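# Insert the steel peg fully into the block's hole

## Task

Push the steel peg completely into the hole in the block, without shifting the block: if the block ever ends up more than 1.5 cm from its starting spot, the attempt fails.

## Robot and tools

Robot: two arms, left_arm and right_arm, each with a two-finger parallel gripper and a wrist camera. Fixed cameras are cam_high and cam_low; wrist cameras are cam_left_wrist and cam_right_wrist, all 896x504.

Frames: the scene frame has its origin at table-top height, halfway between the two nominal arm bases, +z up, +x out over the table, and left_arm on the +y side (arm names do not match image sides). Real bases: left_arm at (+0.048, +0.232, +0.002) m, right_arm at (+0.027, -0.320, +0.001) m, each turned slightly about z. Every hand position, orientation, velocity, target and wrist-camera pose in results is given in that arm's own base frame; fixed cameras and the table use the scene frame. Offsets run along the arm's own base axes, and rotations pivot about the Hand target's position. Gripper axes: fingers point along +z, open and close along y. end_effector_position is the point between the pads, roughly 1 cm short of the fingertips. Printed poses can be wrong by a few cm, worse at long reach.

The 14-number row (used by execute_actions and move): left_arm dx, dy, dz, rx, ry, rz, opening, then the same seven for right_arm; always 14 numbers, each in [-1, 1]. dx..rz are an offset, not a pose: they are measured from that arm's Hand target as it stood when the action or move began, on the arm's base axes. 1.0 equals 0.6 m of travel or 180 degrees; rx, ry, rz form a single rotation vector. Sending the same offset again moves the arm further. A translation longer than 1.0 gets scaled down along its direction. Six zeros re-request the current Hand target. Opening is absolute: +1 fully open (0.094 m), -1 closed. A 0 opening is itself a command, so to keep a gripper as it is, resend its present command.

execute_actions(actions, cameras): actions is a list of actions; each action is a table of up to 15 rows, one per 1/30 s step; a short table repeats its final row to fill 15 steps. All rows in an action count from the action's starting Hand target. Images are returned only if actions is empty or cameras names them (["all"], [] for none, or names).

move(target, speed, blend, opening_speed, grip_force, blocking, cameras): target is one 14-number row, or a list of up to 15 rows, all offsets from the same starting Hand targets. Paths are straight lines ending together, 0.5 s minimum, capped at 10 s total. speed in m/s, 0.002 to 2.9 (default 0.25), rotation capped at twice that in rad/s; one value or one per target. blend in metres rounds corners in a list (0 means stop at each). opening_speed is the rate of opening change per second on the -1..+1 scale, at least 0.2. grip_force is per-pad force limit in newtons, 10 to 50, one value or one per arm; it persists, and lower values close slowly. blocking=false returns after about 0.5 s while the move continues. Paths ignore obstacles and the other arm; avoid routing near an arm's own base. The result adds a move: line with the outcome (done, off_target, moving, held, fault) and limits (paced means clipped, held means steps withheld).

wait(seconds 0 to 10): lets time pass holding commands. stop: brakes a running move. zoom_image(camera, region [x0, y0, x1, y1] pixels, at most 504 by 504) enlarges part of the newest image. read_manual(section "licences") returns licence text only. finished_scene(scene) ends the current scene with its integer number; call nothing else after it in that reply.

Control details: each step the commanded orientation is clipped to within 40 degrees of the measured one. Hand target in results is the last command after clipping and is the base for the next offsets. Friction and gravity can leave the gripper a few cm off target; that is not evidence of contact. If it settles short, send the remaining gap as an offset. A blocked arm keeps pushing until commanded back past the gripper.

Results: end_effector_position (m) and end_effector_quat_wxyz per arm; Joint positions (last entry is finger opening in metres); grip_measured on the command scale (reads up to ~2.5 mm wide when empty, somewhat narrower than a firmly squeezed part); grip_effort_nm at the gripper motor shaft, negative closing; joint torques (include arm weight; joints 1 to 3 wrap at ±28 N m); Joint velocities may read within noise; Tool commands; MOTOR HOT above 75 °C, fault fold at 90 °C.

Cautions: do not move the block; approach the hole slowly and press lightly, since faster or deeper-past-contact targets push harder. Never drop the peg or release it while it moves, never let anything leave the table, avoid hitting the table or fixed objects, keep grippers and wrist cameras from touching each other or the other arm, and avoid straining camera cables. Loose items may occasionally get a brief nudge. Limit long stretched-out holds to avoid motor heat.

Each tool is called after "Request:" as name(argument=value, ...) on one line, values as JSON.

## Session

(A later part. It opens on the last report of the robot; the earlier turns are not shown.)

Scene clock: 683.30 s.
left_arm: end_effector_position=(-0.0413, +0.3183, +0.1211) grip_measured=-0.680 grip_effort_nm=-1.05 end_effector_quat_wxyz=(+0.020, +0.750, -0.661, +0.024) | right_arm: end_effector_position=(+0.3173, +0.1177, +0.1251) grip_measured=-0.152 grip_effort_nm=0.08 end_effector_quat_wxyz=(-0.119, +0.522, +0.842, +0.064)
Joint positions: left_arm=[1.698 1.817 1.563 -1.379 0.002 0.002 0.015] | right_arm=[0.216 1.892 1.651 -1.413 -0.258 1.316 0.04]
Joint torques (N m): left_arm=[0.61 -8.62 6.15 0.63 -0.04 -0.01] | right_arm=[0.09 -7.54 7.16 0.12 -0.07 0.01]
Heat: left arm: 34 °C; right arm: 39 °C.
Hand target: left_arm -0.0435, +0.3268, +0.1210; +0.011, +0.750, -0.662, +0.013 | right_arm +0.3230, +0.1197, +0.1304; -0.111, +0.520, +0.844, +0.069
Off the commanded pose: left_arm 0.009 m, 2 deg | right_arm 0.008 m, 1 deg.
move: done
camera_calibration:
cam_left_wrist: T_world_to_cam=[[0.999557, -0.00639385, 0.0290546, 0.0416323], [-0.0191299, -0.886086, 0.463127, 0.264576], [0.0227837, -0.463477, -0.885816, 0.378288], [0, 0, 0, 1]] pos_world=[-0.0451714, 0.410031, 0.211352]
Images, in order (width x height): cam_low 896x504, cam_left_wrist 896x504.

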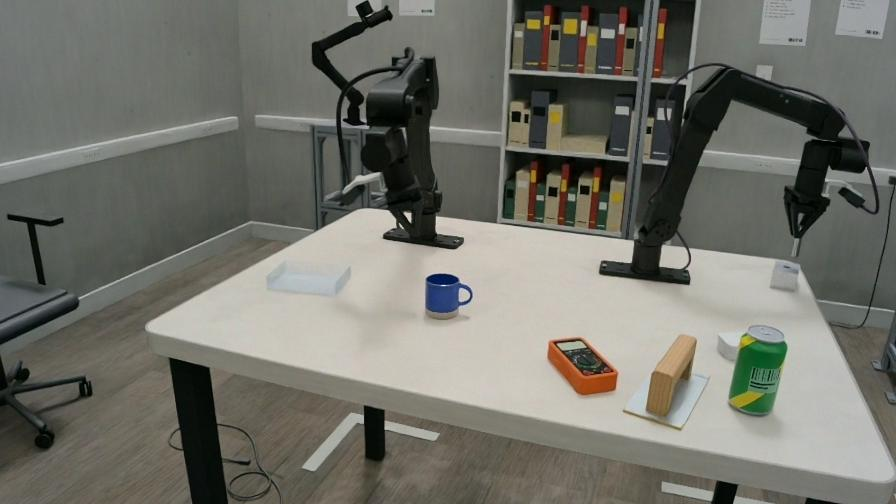

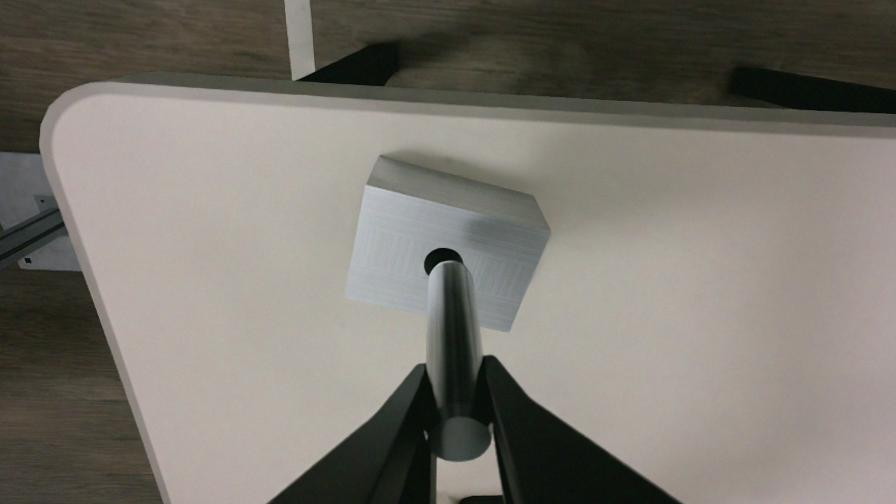

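Request:
move(target=[-0.0055,-0.017,-0.0225,-0.011,-0.0014,0,-0.9,0,0,0,0,0,0,-0.15], speed=0.08, cameras=["cam_left_wrist","cam_low"])

Request:
zoom_image(camera="cam_left_wrist", region=[330, 170, 630, 470])

Request:
zoom_image(camera="cam_low", region=[740, 190, 860, 310])

Scene clock: 700.40 s.
left_arm: end_effector_position=(-0.0425, +0.3127, +0.1110) grip_measured=-0.680 grip_effort_nm=-1.05 end_effector_quat_wxyz=(+0.026, +0.750, -0.660, +0.031) | right_arm: end_effector_position=(+0.3173, +0.1177, +0.1251) grip_measured=-0.152 grip_effort_nm=0.08 end_effector_quat_wxyz=(-0.119, +0.522, +0.842, +0.064)
Joint positions: left_arm=[1.704 1.817 1.522 -1.357 0.002 0.005 0.015] | right_arm=[0.216 1.892 1.651 -1.413 -0.258 1.316 0.04]
Joint torques (N m): left_arm=[0.59 -8.62 4.82 0.54 -0.06 0.11] | right_arm=[0.06 -7.54 7.15 0.11 -0.07 0.01]
Heat: left arm: 33 °C; right arm: 39 °C.
Hand target: left_arm -0.0468, +0.3166, +0.1075; +0.023, +0.749, -0.661, +0.026 | right_arm +0.3230, +0.1197, +0.1304; -0.111, +0.520, +0.844, +0.069
Off the commanded pose: left_arm 0.007 m, 1 deg | right_arm 0.008 m, 1 deg.
move: done
camera_calibration:
cam_left_wrist: T_world_to_cam=[[0.999487, -0.00271177, 0.0319123, 0.0416907], [-0.017719, -0.876845, 0.480446, 0.259486], [0.0266793, -0.480765, -0.876443, 0.371309], [0, 0, 0, 1]] pos_world=[-0.0469777, 0.406154, 0.199432]
Images, in order (width x height): cam_low 896x504, cam_left_wrist 896x504.

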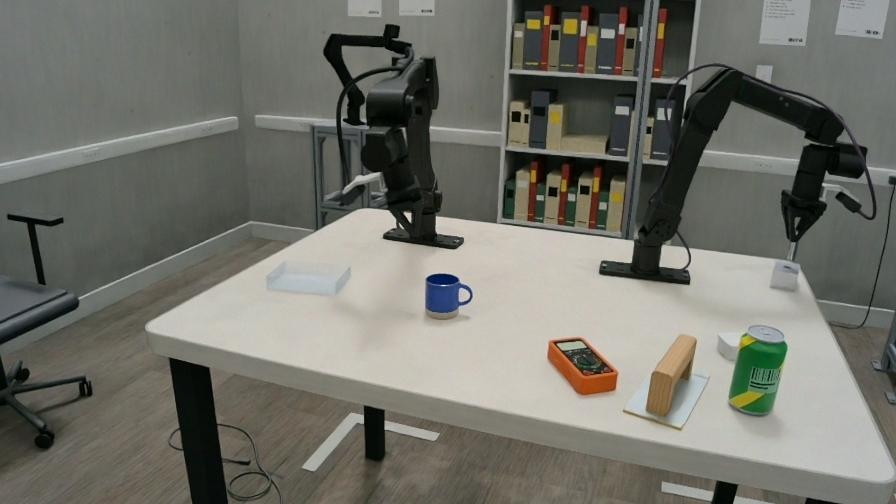

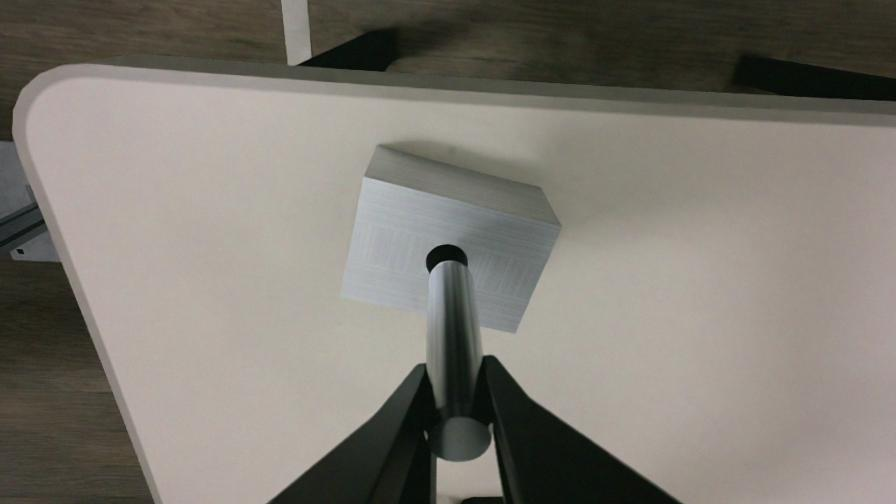

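Scaled by 1.680 from the camera's 896x504 image, which has a finer 1280x720 frame.

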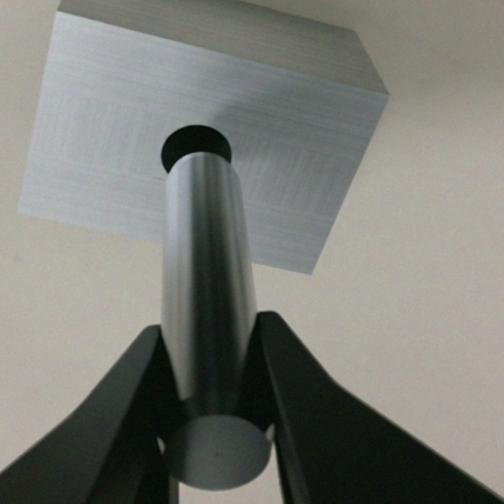

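Scaled by 4.200 from the camera's 896x504 image, which has a finer 1280x720 frame.

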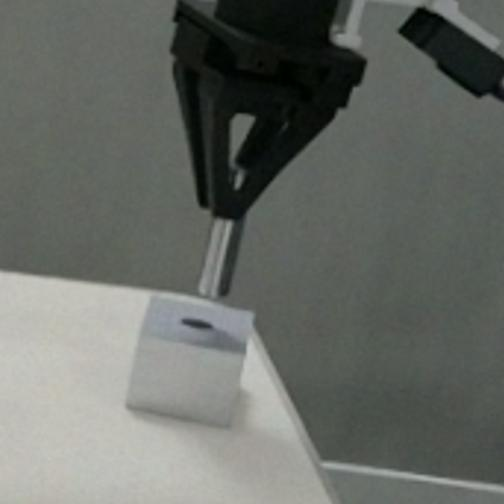

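Request:
move(target=[-0.0017,-0.0027,-0.0217,0,0.0056,0,-0.9,0,0,0,0,0,0,-0.15], speed=0.06, cameras=["cam_left_wrist","cam_low"])

Request:
zoom_image(camera="cam_left_wrist", region=[330, 170, 630, 470])

Request:
zoom_image(camera="cam_low", region=[740, 190, 860, 310])

Scene clock: 715.93 s.
left_arm: end_effector_position=(-0.0449, +0.3112, +0.0972) grip_measured=-0.680 grip_effort_nm=-1.05 end_effector_quat_wxyz=(+0.031, +0.750, -0.660, +0.027) | right_arm: end_effector_position=(+0.3173, +0.1177, +0.1251) grip_measured=-0.152 grip_effort_nm=0.09 end_effector_quat_wxyz=(-0.119, +0.522, +0.842, +0.064)
Joint positions: left_arm=[1.704 1.817 1.467 -1.302 -0.012 0.005 0.015] | right_arm=[0.216 1.892 1.651 -1.413 -0.258 1.316 0.04]
Joint torques (N m): left_arm=[0.09 -8.9 4.79 0.54 -0.07 0.02] | right_arm=[0.14 -7.56 7.17 0.12 -0.06 0]
Heat: left arm: 32 °C; right arm: 39 °C.
Hand target: left_arm -0.0478, +0.3149, +0.0945; +0.028, +0.749, -0.661, +0.019 | right_arm +0.3230, +0.1197, +0.1304; -0.111, +0.520, +0.844, +0.069
Off the commanded pose: left_arm 0.005 m, 1 deg | right_arm 0.008 m, 1 deg.
move: done
camera_calibration:
cam_left_wrist: T_world_to_cam=[[0.999826, -0.00381237, 0.0182732, 0.0461064], [-0.0121539, -0.875948, 0.482253, 0.264624], [0.0141679, -0.482391, -0.875842, 0.358392], [0, 0, 0, 1]] pos_world=[-0.0479598, 0.404857, 0.185436]
Images, in order (width x height): cam_low 896x504, cam_left_wrist 896x504.

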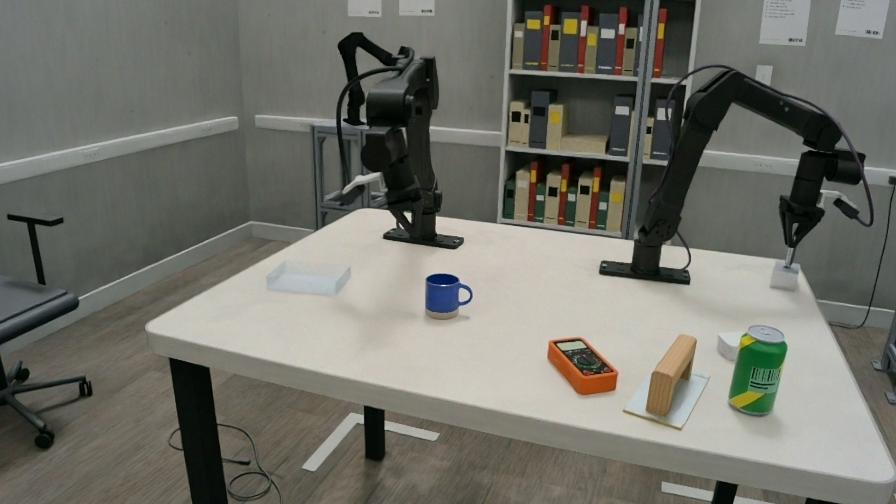

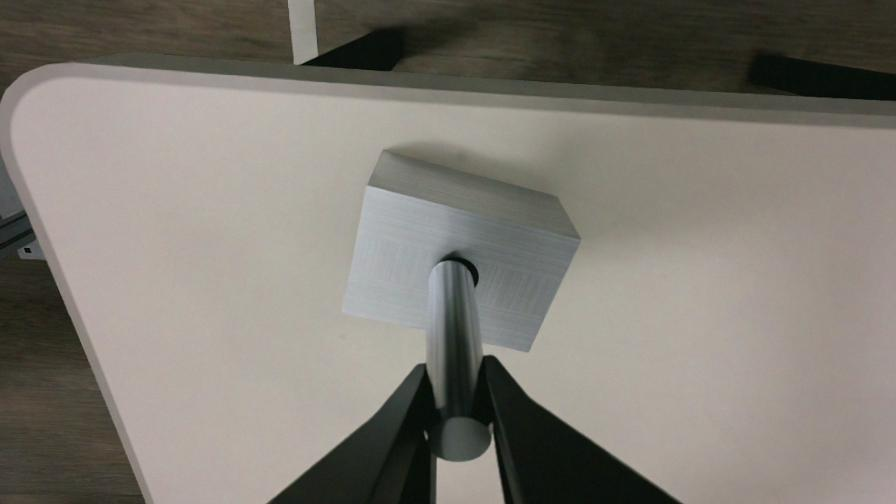

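Scaled by 1.680 from the camera's 896x504 image, which has a finer 1280x720 frame.

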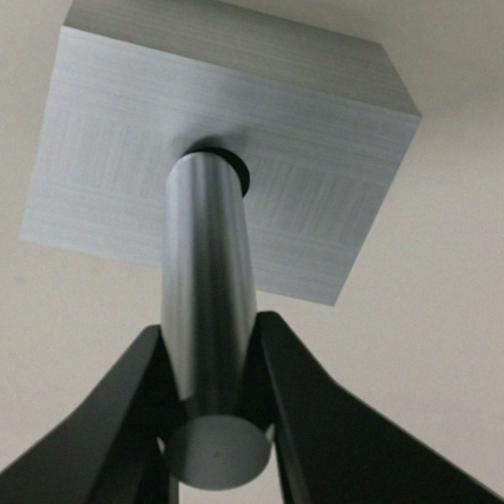

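Scaled by 4.200 from the camera's 896x504 image, which has a finer 1280x720 frame.

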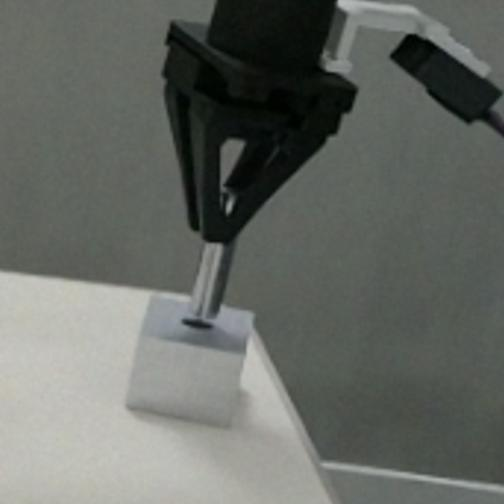

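Request:
move(target=[0.0117,0,0,0,0,0,-0.9,0,0,0,0,0,0,-0.15], speed=0.05, cameras=["cam_left_wrist"])

Request:
zoom_image(camera="cam_left_wrist", region=[380, 210, 530, 360])

Scene clock: 731.57 s.
left_arm: end_effector_position=(-0.0425, +0.3119, +0.0971) grip_measured=-0.680 grip_effort_nm=-1.04 end_effector_quat_wxyz=(+0.031, +0.751, -0.659, +0.026) | right_arm: end_effector_position=(+0.3173, +0.1177, +0.1251) grip_measured=-0.152 grip_effort_nm=0.08 end_effector_quat_wxyz=(-0.119, +0.522, +0.842, +0.064)
Joint positions: left_arm=[1.696 1.817 1.467 -1.301 -0.012 -0.004 0.015] | right_arm=[0.216 1.892 1.651 -1.413 -0.258 1.316 0.04]
Joint torques (N m): left_arm=[-0.49 -9.18 4.53 0.58 -0.08 -0.09] | right_arm=[0.14 -7.56 7.16 0.11 -0.05 0.01]
Heat: left arm: 33 °C; right arm: 39 °C.
Hand target: left_arm -0.0408, +0.3149, +0.0945; +0.028, +0.749, -0.661, +0.019 | right_arm +0.3230, +0.1197, +0.1304; -0.111, +0.520, +0.844, +0.069
Off the commanded pose: left_arm 0.004 m, 1 deg | right_arm 0.008 m, 1 deg.
move: done
camera_calibration:
cam_left_wrist: T_world_to_cam=[[0.999847, -0.00231217, 0.0173101, 0.0433789], [-0.0103543, -0.876675, 0.480971, 0.265741], [0.0140632, -0.481077, -0.876566, 0.358334], [0, 0, 0, 1]] pos_world=[-0.0456601, 0.405455, 0.185538]
Images, in order (width x height): cam_left_wrist 896x504.

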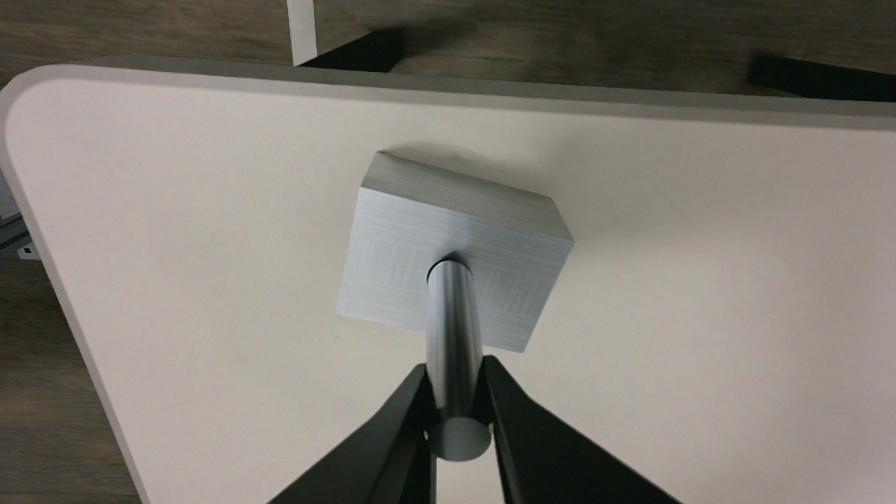

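Scaled by 3.360 from the camera's 896x504 image, which has a finer 1280x720 frame.

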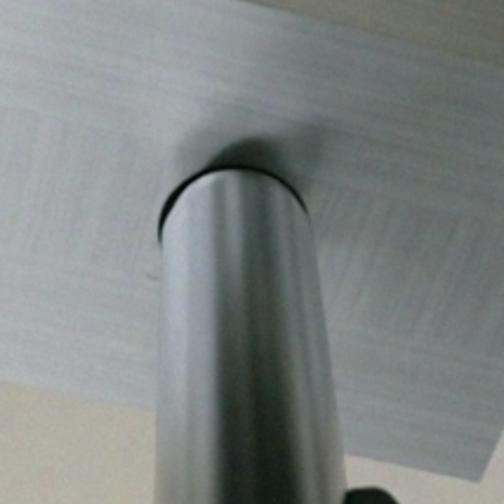

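Request:
move(target=[-0.0007,0,-0.025,0,0,0,-0.9,0,0,0,0,0,0,-0.15], speed=0.04, cameras=["cam_left_wrist","cam_low"])

Request:
zoom_image(camera="cam_left_wrist", region=[380, 210, 530, 360])

Request:
zoom_image(camera="cam_low", region=[740, 190, 860, 310])

Scene clock: 738.03 s.
left_arm: end_effector_position=(-0.0424, +0.3089, +0.0838) grip_measured=-0.680 grip_effort_nm=-1.04 end_effector_quat_wxyz=(+0.033, +0.751, -0.659, +0.027) | right_arm: end_effector_position=(+0.3173, +0.1177, +0.1251) grip_measured=-0.152 grip_effort_nm=0.08 end_effector_quat_wxyz=(-0.119, +0.522, +0.842, +0.064)
Joint positions: left_arm=[1.696 1.817 1.413 -1.252 -0.014 -0.004 0.015] | right_arm=[0.216 1.892 1.651 -1.413 -0.258 1.316 0.04]
Joint torques (N m): left_arm=[-0.29 -8.42 4.77 0.66 -0.07 -0.09] | right_arm=[0.13 -7.54 7.16 0.11 -0.06 0.01]
Heat: left arm: 33 °C; right arm: 39 °C.
Hand target: left_arm -0.0412, +0.3149, +0.0795; +0.028, +0.749, -0.661, +0.019 | right_arm +0.3230, +0.1197, +0.1304; -0.111, +0.520, +0.844, +0.069
Off the commanded pose: left_arm 0.008 m, 1 deg | right_arm 0.008 m, 1 deg.
move: done
camera_calibration:
cam_left_wrist: T_world_to_cam=[[0.999863, -0.00240728, 0.0163887, 0.0436062], [-0.0100564, -0.874403, 0.485097, 0.268449], [0.0131625, -0.485195, -0.874307, 0.3463], [0, 0, 0, 1]] pos_world=[-0.0454587, 0.402861, 0.171834]
Images, in order (width x height): cam_low 896x504, cam_left_wrist 896x504.

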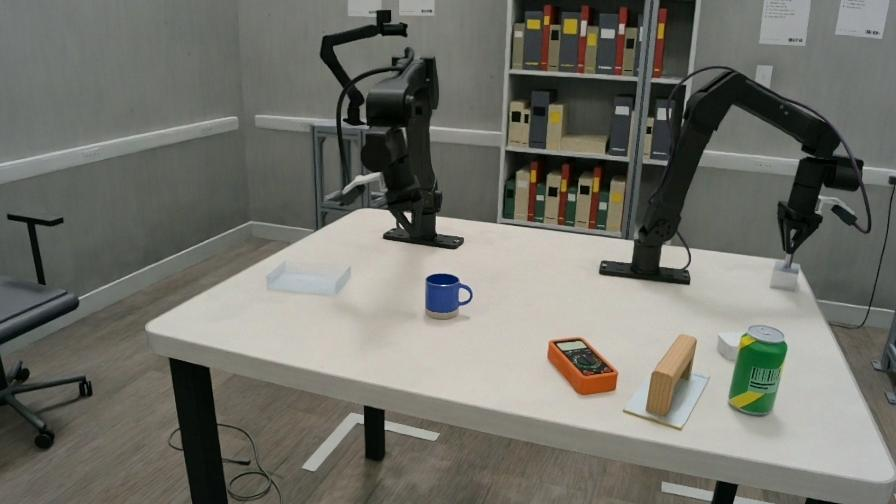

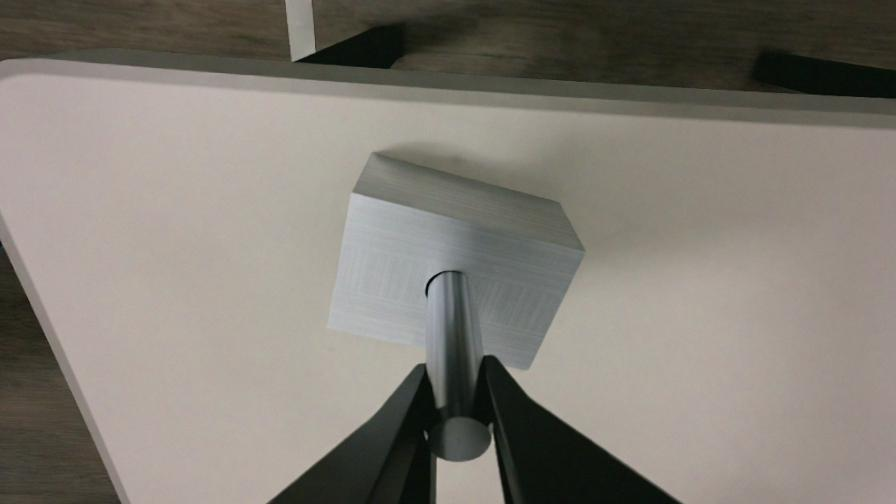

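Scaled by 3.360 from the camera's 896x504 image, which has a finer 1280x720 frame.

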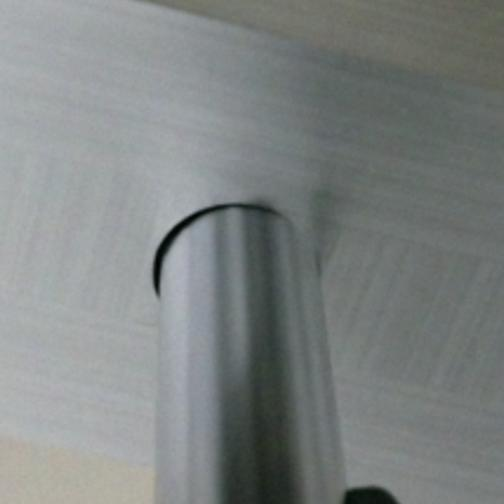

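Scaled by 4.200 from the camera's 896x504 image, which has a finer 1280x720 frame.

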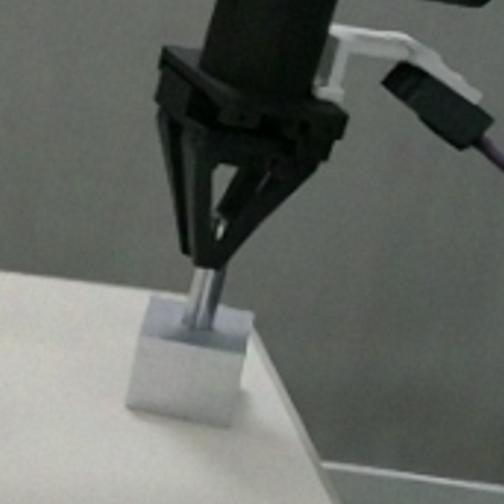

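Request:
move(target=[0,0.005,-0.025,0,0,0,-0.9,0,0,0,0,0,0,-0.15], speed=0.04, cameras=["cam_left_wrist","cam_low"])

Request:
zoom_image(camera="cam_left_wrist", region=[380, 210, 530, 360])

Request:
zoom_image(camera="cam_low", region=[740, 190, 860, 310])

Scene clock: 749.43 s.
left_arm: end_effector_position=(-0.0430, +0.3095, +0.0693) grip_measured=-0.680 grip_effort_nm=-1.05 end_effector_quat_wxyz=(+0.037, +0.750, -0.659, +0.030) | right_arm: end_effector_position=(+0.3173, +0.1177, +0.1251) grip_measured=-0.152 grip_effort_nm=0.08 end_effector_quat_wxyz=(-0.119, +0.522, +0.842, +0.064)
Joint positions: left_arm=[1.696 1.839 1.381 -1.207 -0.017 -0.004 0.015] | right_arm=[0.216 1.892 1.651 -1.413 -0.258 1.316 0.04]
Joint torques (N m): left_arm=[-0.47 -8.4 4.75 0.73 -0.04 -0.11] | right_arm=[0.16 -7.57 7.16 0.13 -0.05 0.02]
Heat: left arm: 33 °C; right arm: 39 °C.
Hand target: left_arm -0.0412, +0.3179, +0.0645; +0.028, +0.749, -0.661, +0.019 | right_arm +0.3230, +0.1197, +0.1304; -0.111, +0.520, +0.844, +0.069
Off the commanded pose: left_arm 0.010 m, 2 deg | right_arm 0.008 m, 1 deg.
move: done
camera_calibration:
cam_left_wrist: T_world_to_cam=[[0.999892, -0.00253552, 0.0145009, 0.0447079], [-0.00936147, -0.869733, 0.493433, 0.273993], [0.0113608, -0.493516, -0.869663, 0.336075], [0, 0, 0, 1]] pos_world=[-0.0459561, 0.404272, 0.156426]
Images, in order (width x height): cam_low 896x504, cam_left_wrist 896x504.

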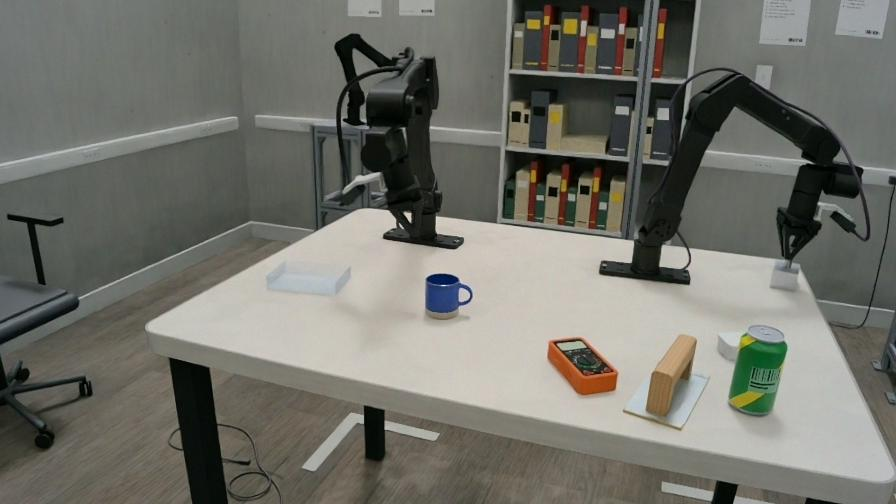

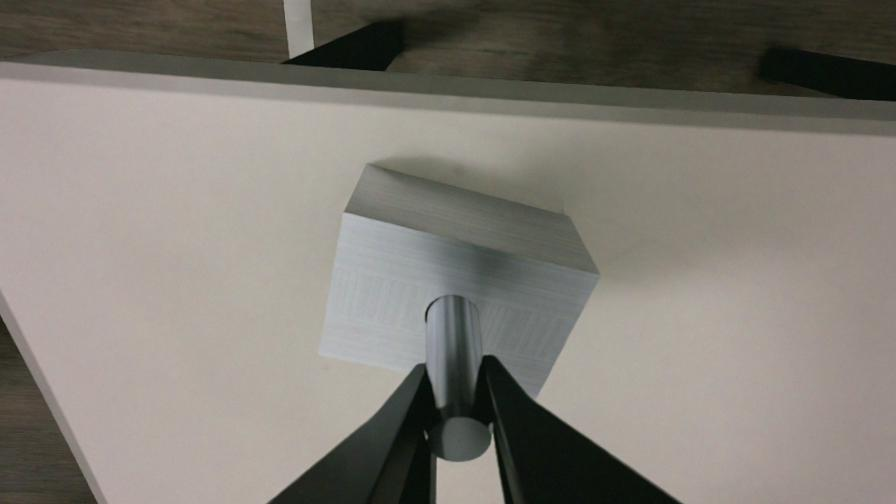

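Scaled by 3.360 from the camera's 896x504 image, which has a finer 1280x720 frame.

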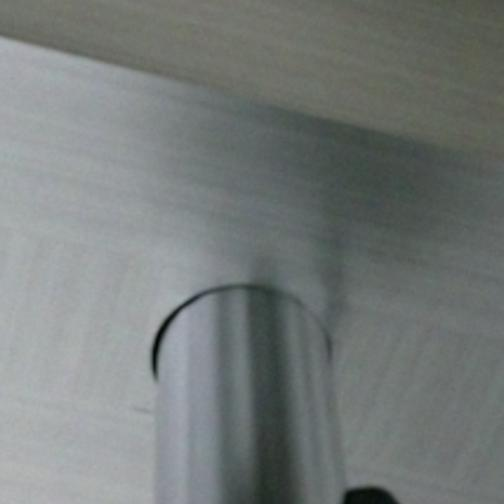

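Scaled by 4.200 from the camera's 896x504 image, which has a finer 1280x720 frame.

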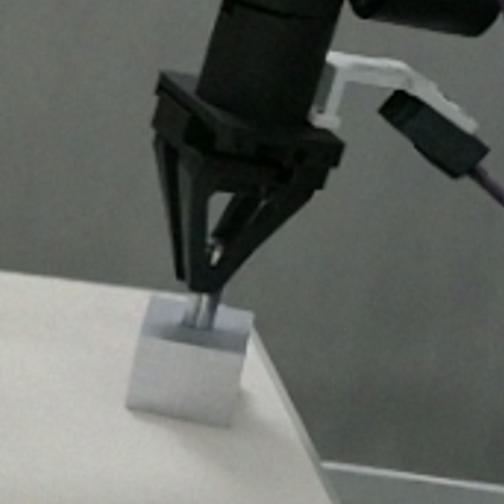

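Request:
move(target=[0,0.001,-0.03,0.0083,0.001,0,-0.9,0,0,0,0,0,0,-0.15], speed=0.04, cameras=["cam_left_wrist","cam_low"])

Request:
zoom_image(camera="cam_left_wrist", region=[330, 260, 580, 504])

Request:
zoom_image(camera="cam_low", region=[740, 190, 860, 310])

Scene clock: 755.00 s.
left_arm: end_effector_position=(-0.0432, +0.3082, +0.0537) grip_measured=-0.680 grip_effort_nm=-1.05 end_effector_quat_wxyz=(+0.034, +0.751, -0.659, +0.025) | right_arm: end_effector_position=(+0.3173, +0.1177, +0.1251) grip_measured=-0.152 grip_effort_nm=0.08 end_effector_quat_wxyz=(-0.119, +0.522, +0.842, +0.064)
Joint positions: left_arm=[1.696 1.839 1.318 -1.133 -0.018 -0.004 0.015] | right_arm=[0.216 1.892 1.651 -1.413 -0.258 1.316 0.04]
Joint torques (N m): left_arm=[-0.46 -8.68 3.71 1.01 -0.02 -0.09] | right_arm=[0.13 -7.54 7.13 0.11 -0.07 0.01]
Heat: left arm: 32 °C; right arm: 39 °C.
Hand target: left_arm -0.0412, +0.3185, +0.0465; +0.020, +0.750, -0.661, +0.010 | right_arm +0.3230, +0.1197, +0.1304; -0.111, +0.520, +0.844, +0.069
Off the commanded pose: left_arm 0.013 m, 2 deg | right_arm 0.008 m, 1 deg.
move: off_target (left_arm)
camera_calibration:
cam_left_wrist: T_world_to_cam=[[0.999928, -0.00276872, 0.0116575, 0.045209], [-0.00806868, -0.874858, 0.484312, 0.282682], [0.00885773, -0.484371, -0.874818, 0.319233], [0, 0, 0, 1]] pos_world=[-0.0457526, 0.40206, 0.141837]
Images, in order (width x height): cam_low 896x504, cam_left_wrist 896x504.

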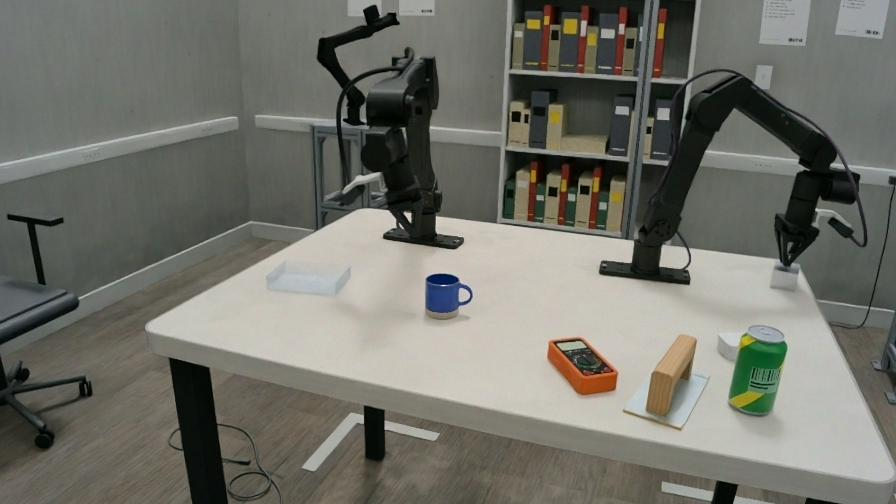

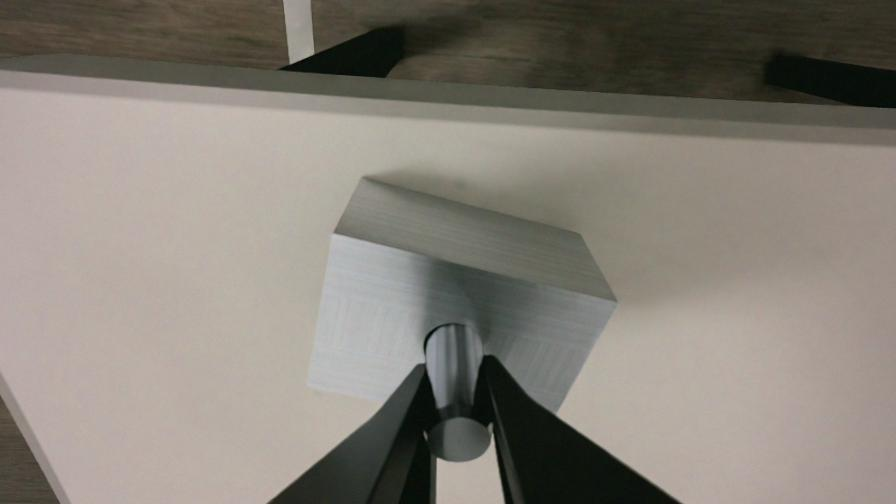

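Scaled by 2.016 from the camera's 896x504 image, which has a finer 1280x720 frame.

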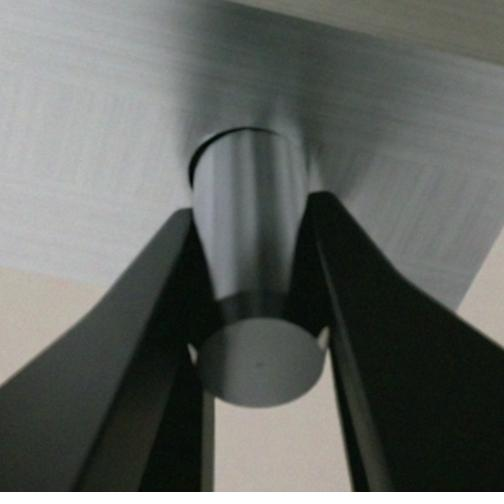

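Scaled by 4.200 from the camera's 896x504 image, which has a finer 1280x720 frame.

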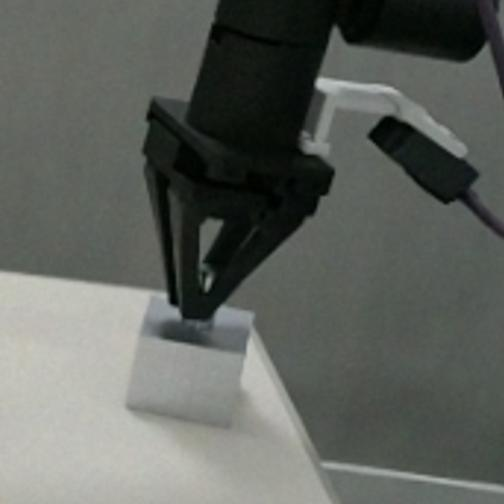

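Request:
move(target=[0,0,-0.0067,0,0,0,-0.9,0,0,0,0,0,0,-0.15], speed=0.03, cameras=["cam_left_wrist"])

Request:
zoom_image(camera="cam_left_wrist", region=[330, 260, 580, 504])

Scene clock: 759.27 s.
left_arm: end_effector_position=(-0.0432, +0.3081, +0.0507) grip_measured=-0.680 grip_effort_nm=-1.04 end_effector_quat_wxyz=(+0.033, +0.751, -0.659, +0.024) | right_arm: end_effector_position=(+0.3173, +0.1177, +0.1251) grip_measured=-0.152 grip_effort_nm=0.09 end_effector_quat_wxyz=(-0.119, +0.522, +0.842, +0.064)
Joint positions: left_arm=[1.696 1.839 1.306 -1.118 -0.018 -0.004 0.015] | right_arm=[0.216 1.892 1.651 -1.413 -0.258 1.316 0.04]
Joint torques (N m): left_arm=[-0.47 -8.27 3.71 1.01 -0.02 -0.06] | right_arm=[0.12 -7.57 7.13 0.11 -0.06 0]
Heat: left arm: 32 °C; right arm: 39 °C.
Hand target: left_arm -0.0412, +0.3185, +0.0424; +0.020, +0.750, -0.661, +0.010 | right_arm +0.3230, +0.1197, +0.1304; -0.111, +0.520, +0.844, +0.069
Off the commanded pose: left_arm 0.013 m, 2 deg | right_arm 0.008 m, 1 deg.
move: off_target (left_arm)
camera_calibration:
cam_left_wrist: T_world_to_cam=[[0.999933, -0.00282282, 0.0112018, 0.0453252], [-0.00786963, -0.876327, 0.481653, 0.284653], [0.00845684, -0.481709, -0.876291, 0.315708], [0, 0, 0, 1]] pos_world=[-0.045752, 0.401656, 0.13904]
Images, in order (width x height): cam_left_wrist 896x504.

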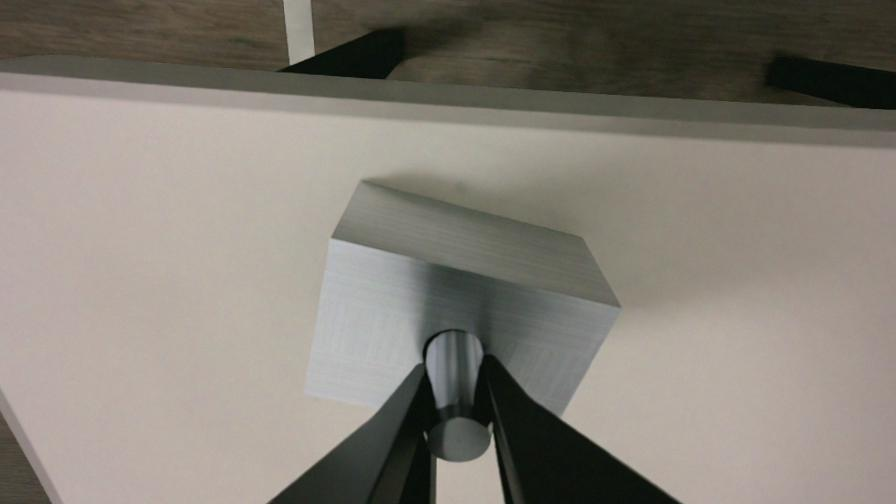

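Scaled by 2.016 from the camera's 896x504 image, which has a finer 1280x720 frame.

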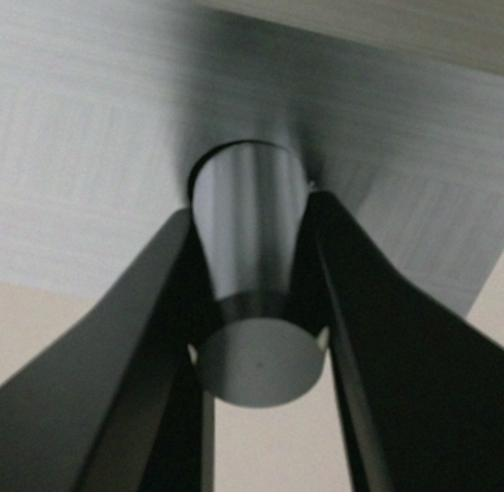

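Request:
move(target=[0,0,-0.0067,0,0,0,-0.9,0,0,0,0,0,0,-0.15], speed=0.03, cameras=["cam_left_wrist"])

Request:
zoom_image(camera="cam_left_wrist", region=[330, 260, 580, 504])

Scene clock: 764.07 s.
left_arm: end_effector_position=(-0.0431, +0.3079, +0.0499) grip_measured=-0.680 grip_effort_nm=-1.04 end_effector_quat_wxyz=(+0.033, +0.751, -0.659, +0.024) | right_arm: end_effector_position=(+0.3173, +0.1177, +0.1251) grip_measured=-0.152 grip_effort_nm=0.09 end_effector_quat_wxyz=(-0.119, +0.522, +0.842, +0.064)
Joint positions: left_arm=[1.696 1.839 1.303 -1.115 -0.018 -0.004 0.015] | right_arm=[0.216 1.892 1.651 -1.413 -0.258 1.316 0.04]
Joint torques (N m): left_arm=[-0.38 -7.95 3.11 1.12 -0.01 -0.1] | right_arm=[0.12 -7.47 7.17 0.11 -0.06 0.02]
Heat: left arm: 32 °C; right arm: 39 °C.
Hand target: left_arm -0.0412, +0.3185, +0.0384; +0.020, +0.750, -0.661, +0.010 | right_arm +0.3230, +0.1197, +0.1304; -0.111, +0.520, +0.844, +0.069
Off the commanded pose: left_arm 0.016 m, 2 deg | right_arm 0.008 m, 1 deg.
move: off_target (left_arm)
camera_calibration:
cam_left_wrist: T_world_to_cam=[[0.999933, -0.00282282, 0.0112018, 0.0452325], [-0.00786963, -0.876327, 0.481653, 0.284815], [0.00845684, -0.481709, -0.876291, 0.314997], [0, 0, 0, 1]] pos_world=[-0.045652, 0.401456, 0.13834]
Images, in order (width x height): cam_left_wrist 896x504.

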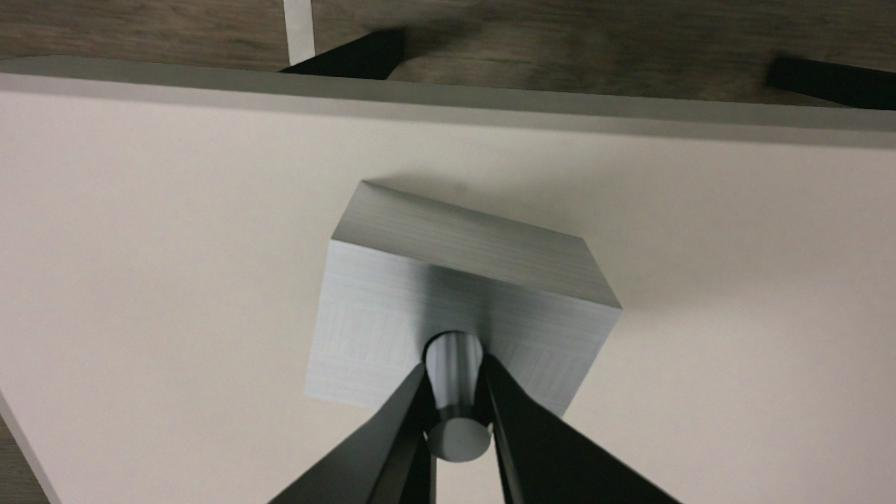

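Scaled by 2.016 from the camera's 896x504 image, which has a finer 1280x720 frame.

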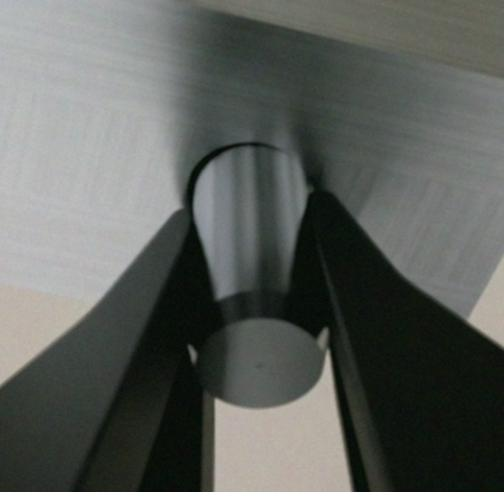

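Request:
move(target=[[0,-0.008,0.012,0,0,0,-0.3,0,0,0,0,0,0,-0.15],[0,-0.012,0.14,0,0,0,-0.3,0,0,0,0,0,0,-0.15]], speed=0.1, opening_speed=0.8, cameras=["cam_left_wrist","cam_low"])

Request:
zoom_image(camera="cam_left_wrist", region=[330, 170, 630, 470])

Request:
zoom_image(camera="cam_low", region=[740, 190, 860, 310])

Scene clock: 772.20 s.
left_arm: end_effector_position=(-0.0440, +0.3036, +0.1026) grip_measured=-0.302 grip_effort_nm=0.08 end_effector_quat_wxyz=(+0.044, +0.750, -0.659, +0.030) | right_arm: end_effector_position=(+0.3173, +0.1177, +0.1251) grip_measured=-0.152 grip_effort_nm=0.09 end_effector_quat_wxyz=(-0.119, +0.522, +0.842, +0.064)
Joint positions: left_arm=[1.696 1.807 1.473 -1.34 -0.026 -0.004 0.033] | right_arm=[0.216 1.892 1.651 -1.413 -0.258 1.316 0.04]
Joint torques (N m): left_arm=[-0.18 -12.41 8.39 0.17 0.11 -0.05] | right_arm=[0.1 -7.57 7.13 0.11 -0.07 0.02]
Heat: left arm: 32 °C; right arm: 39 °C.
Hand target: left_arm -0.0412, +0.3113, +0.1224; +0.020, +0.750, -0.661, +0.010 | right_arm +0.3230, +0.1197, +0.1304; -0.111, +0.520, +0.844, +0.069
Off the commanded pose: left_arm 0.021 m, 4 deg | right_arm 0.008 m, 1 deg.
move: off_target (left_arm)
camera_calibration:
cam_left_wrist: T_world_to_cam=[[0.999973, -0.00330822, 0.00660919, 0.0461173], [-0.00618104, -0.864602, 0.502419, 0.250072], [0.00405221, -0.502446, -0.864599, 0.364059], [0, 0, 0, 1]] pos_world=[-0.0460456, 0.399285, 0.188819]
Images, in order (width x height): cam_low 896x504, cam_left_wrist 896x504.

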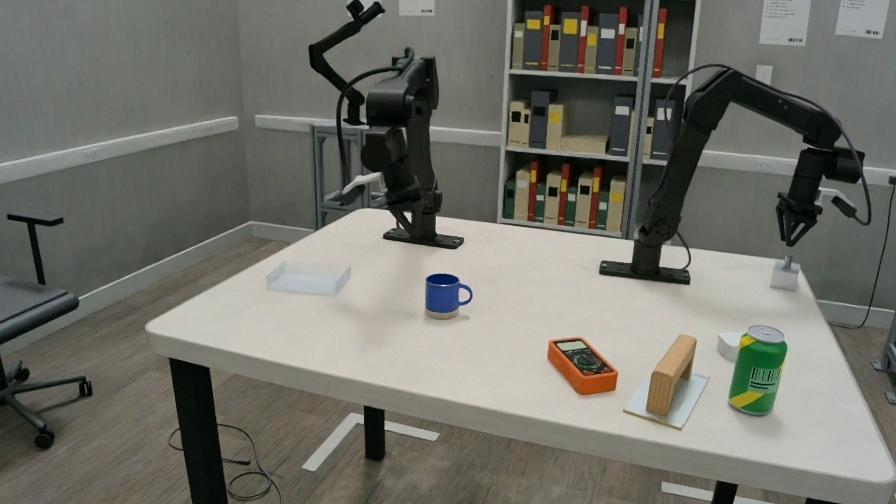

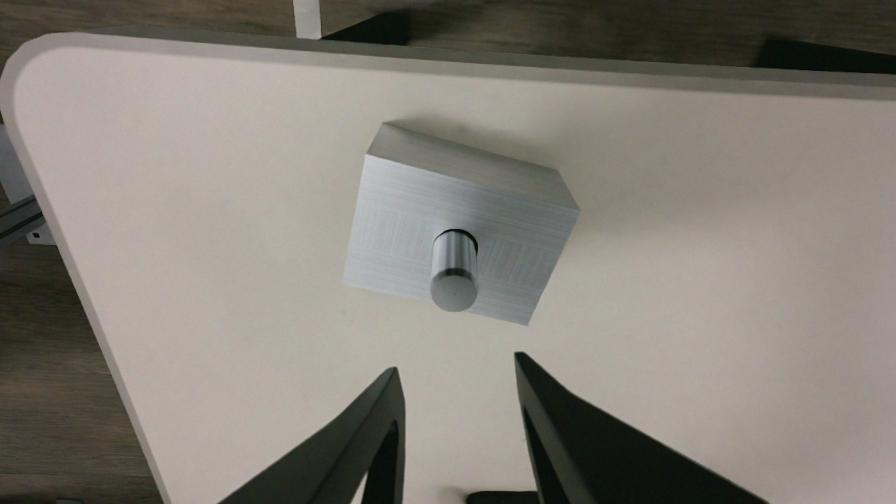

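Scaled by 1.680 from the camera's 896x504 image, which has a finer 1280x720 frame.

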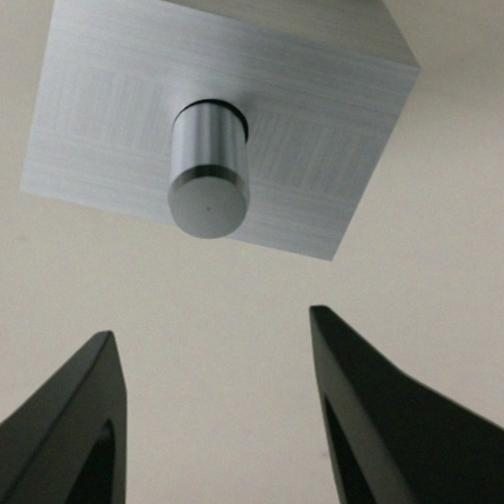

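Scaled by 4.200 from the camera's 896x504 image, which has a finer 1280x720 frame.

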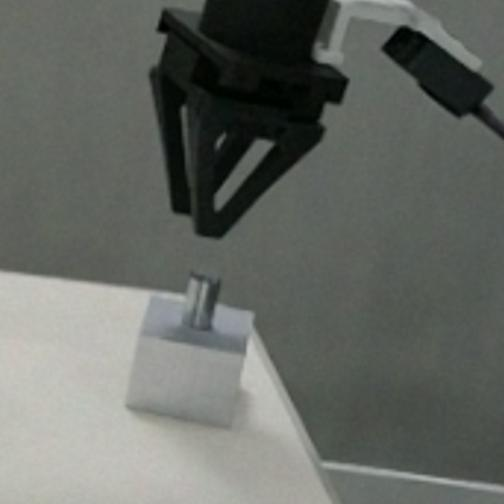

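Request:
finished_scene(scene=1)

The scene is finished: the task was done.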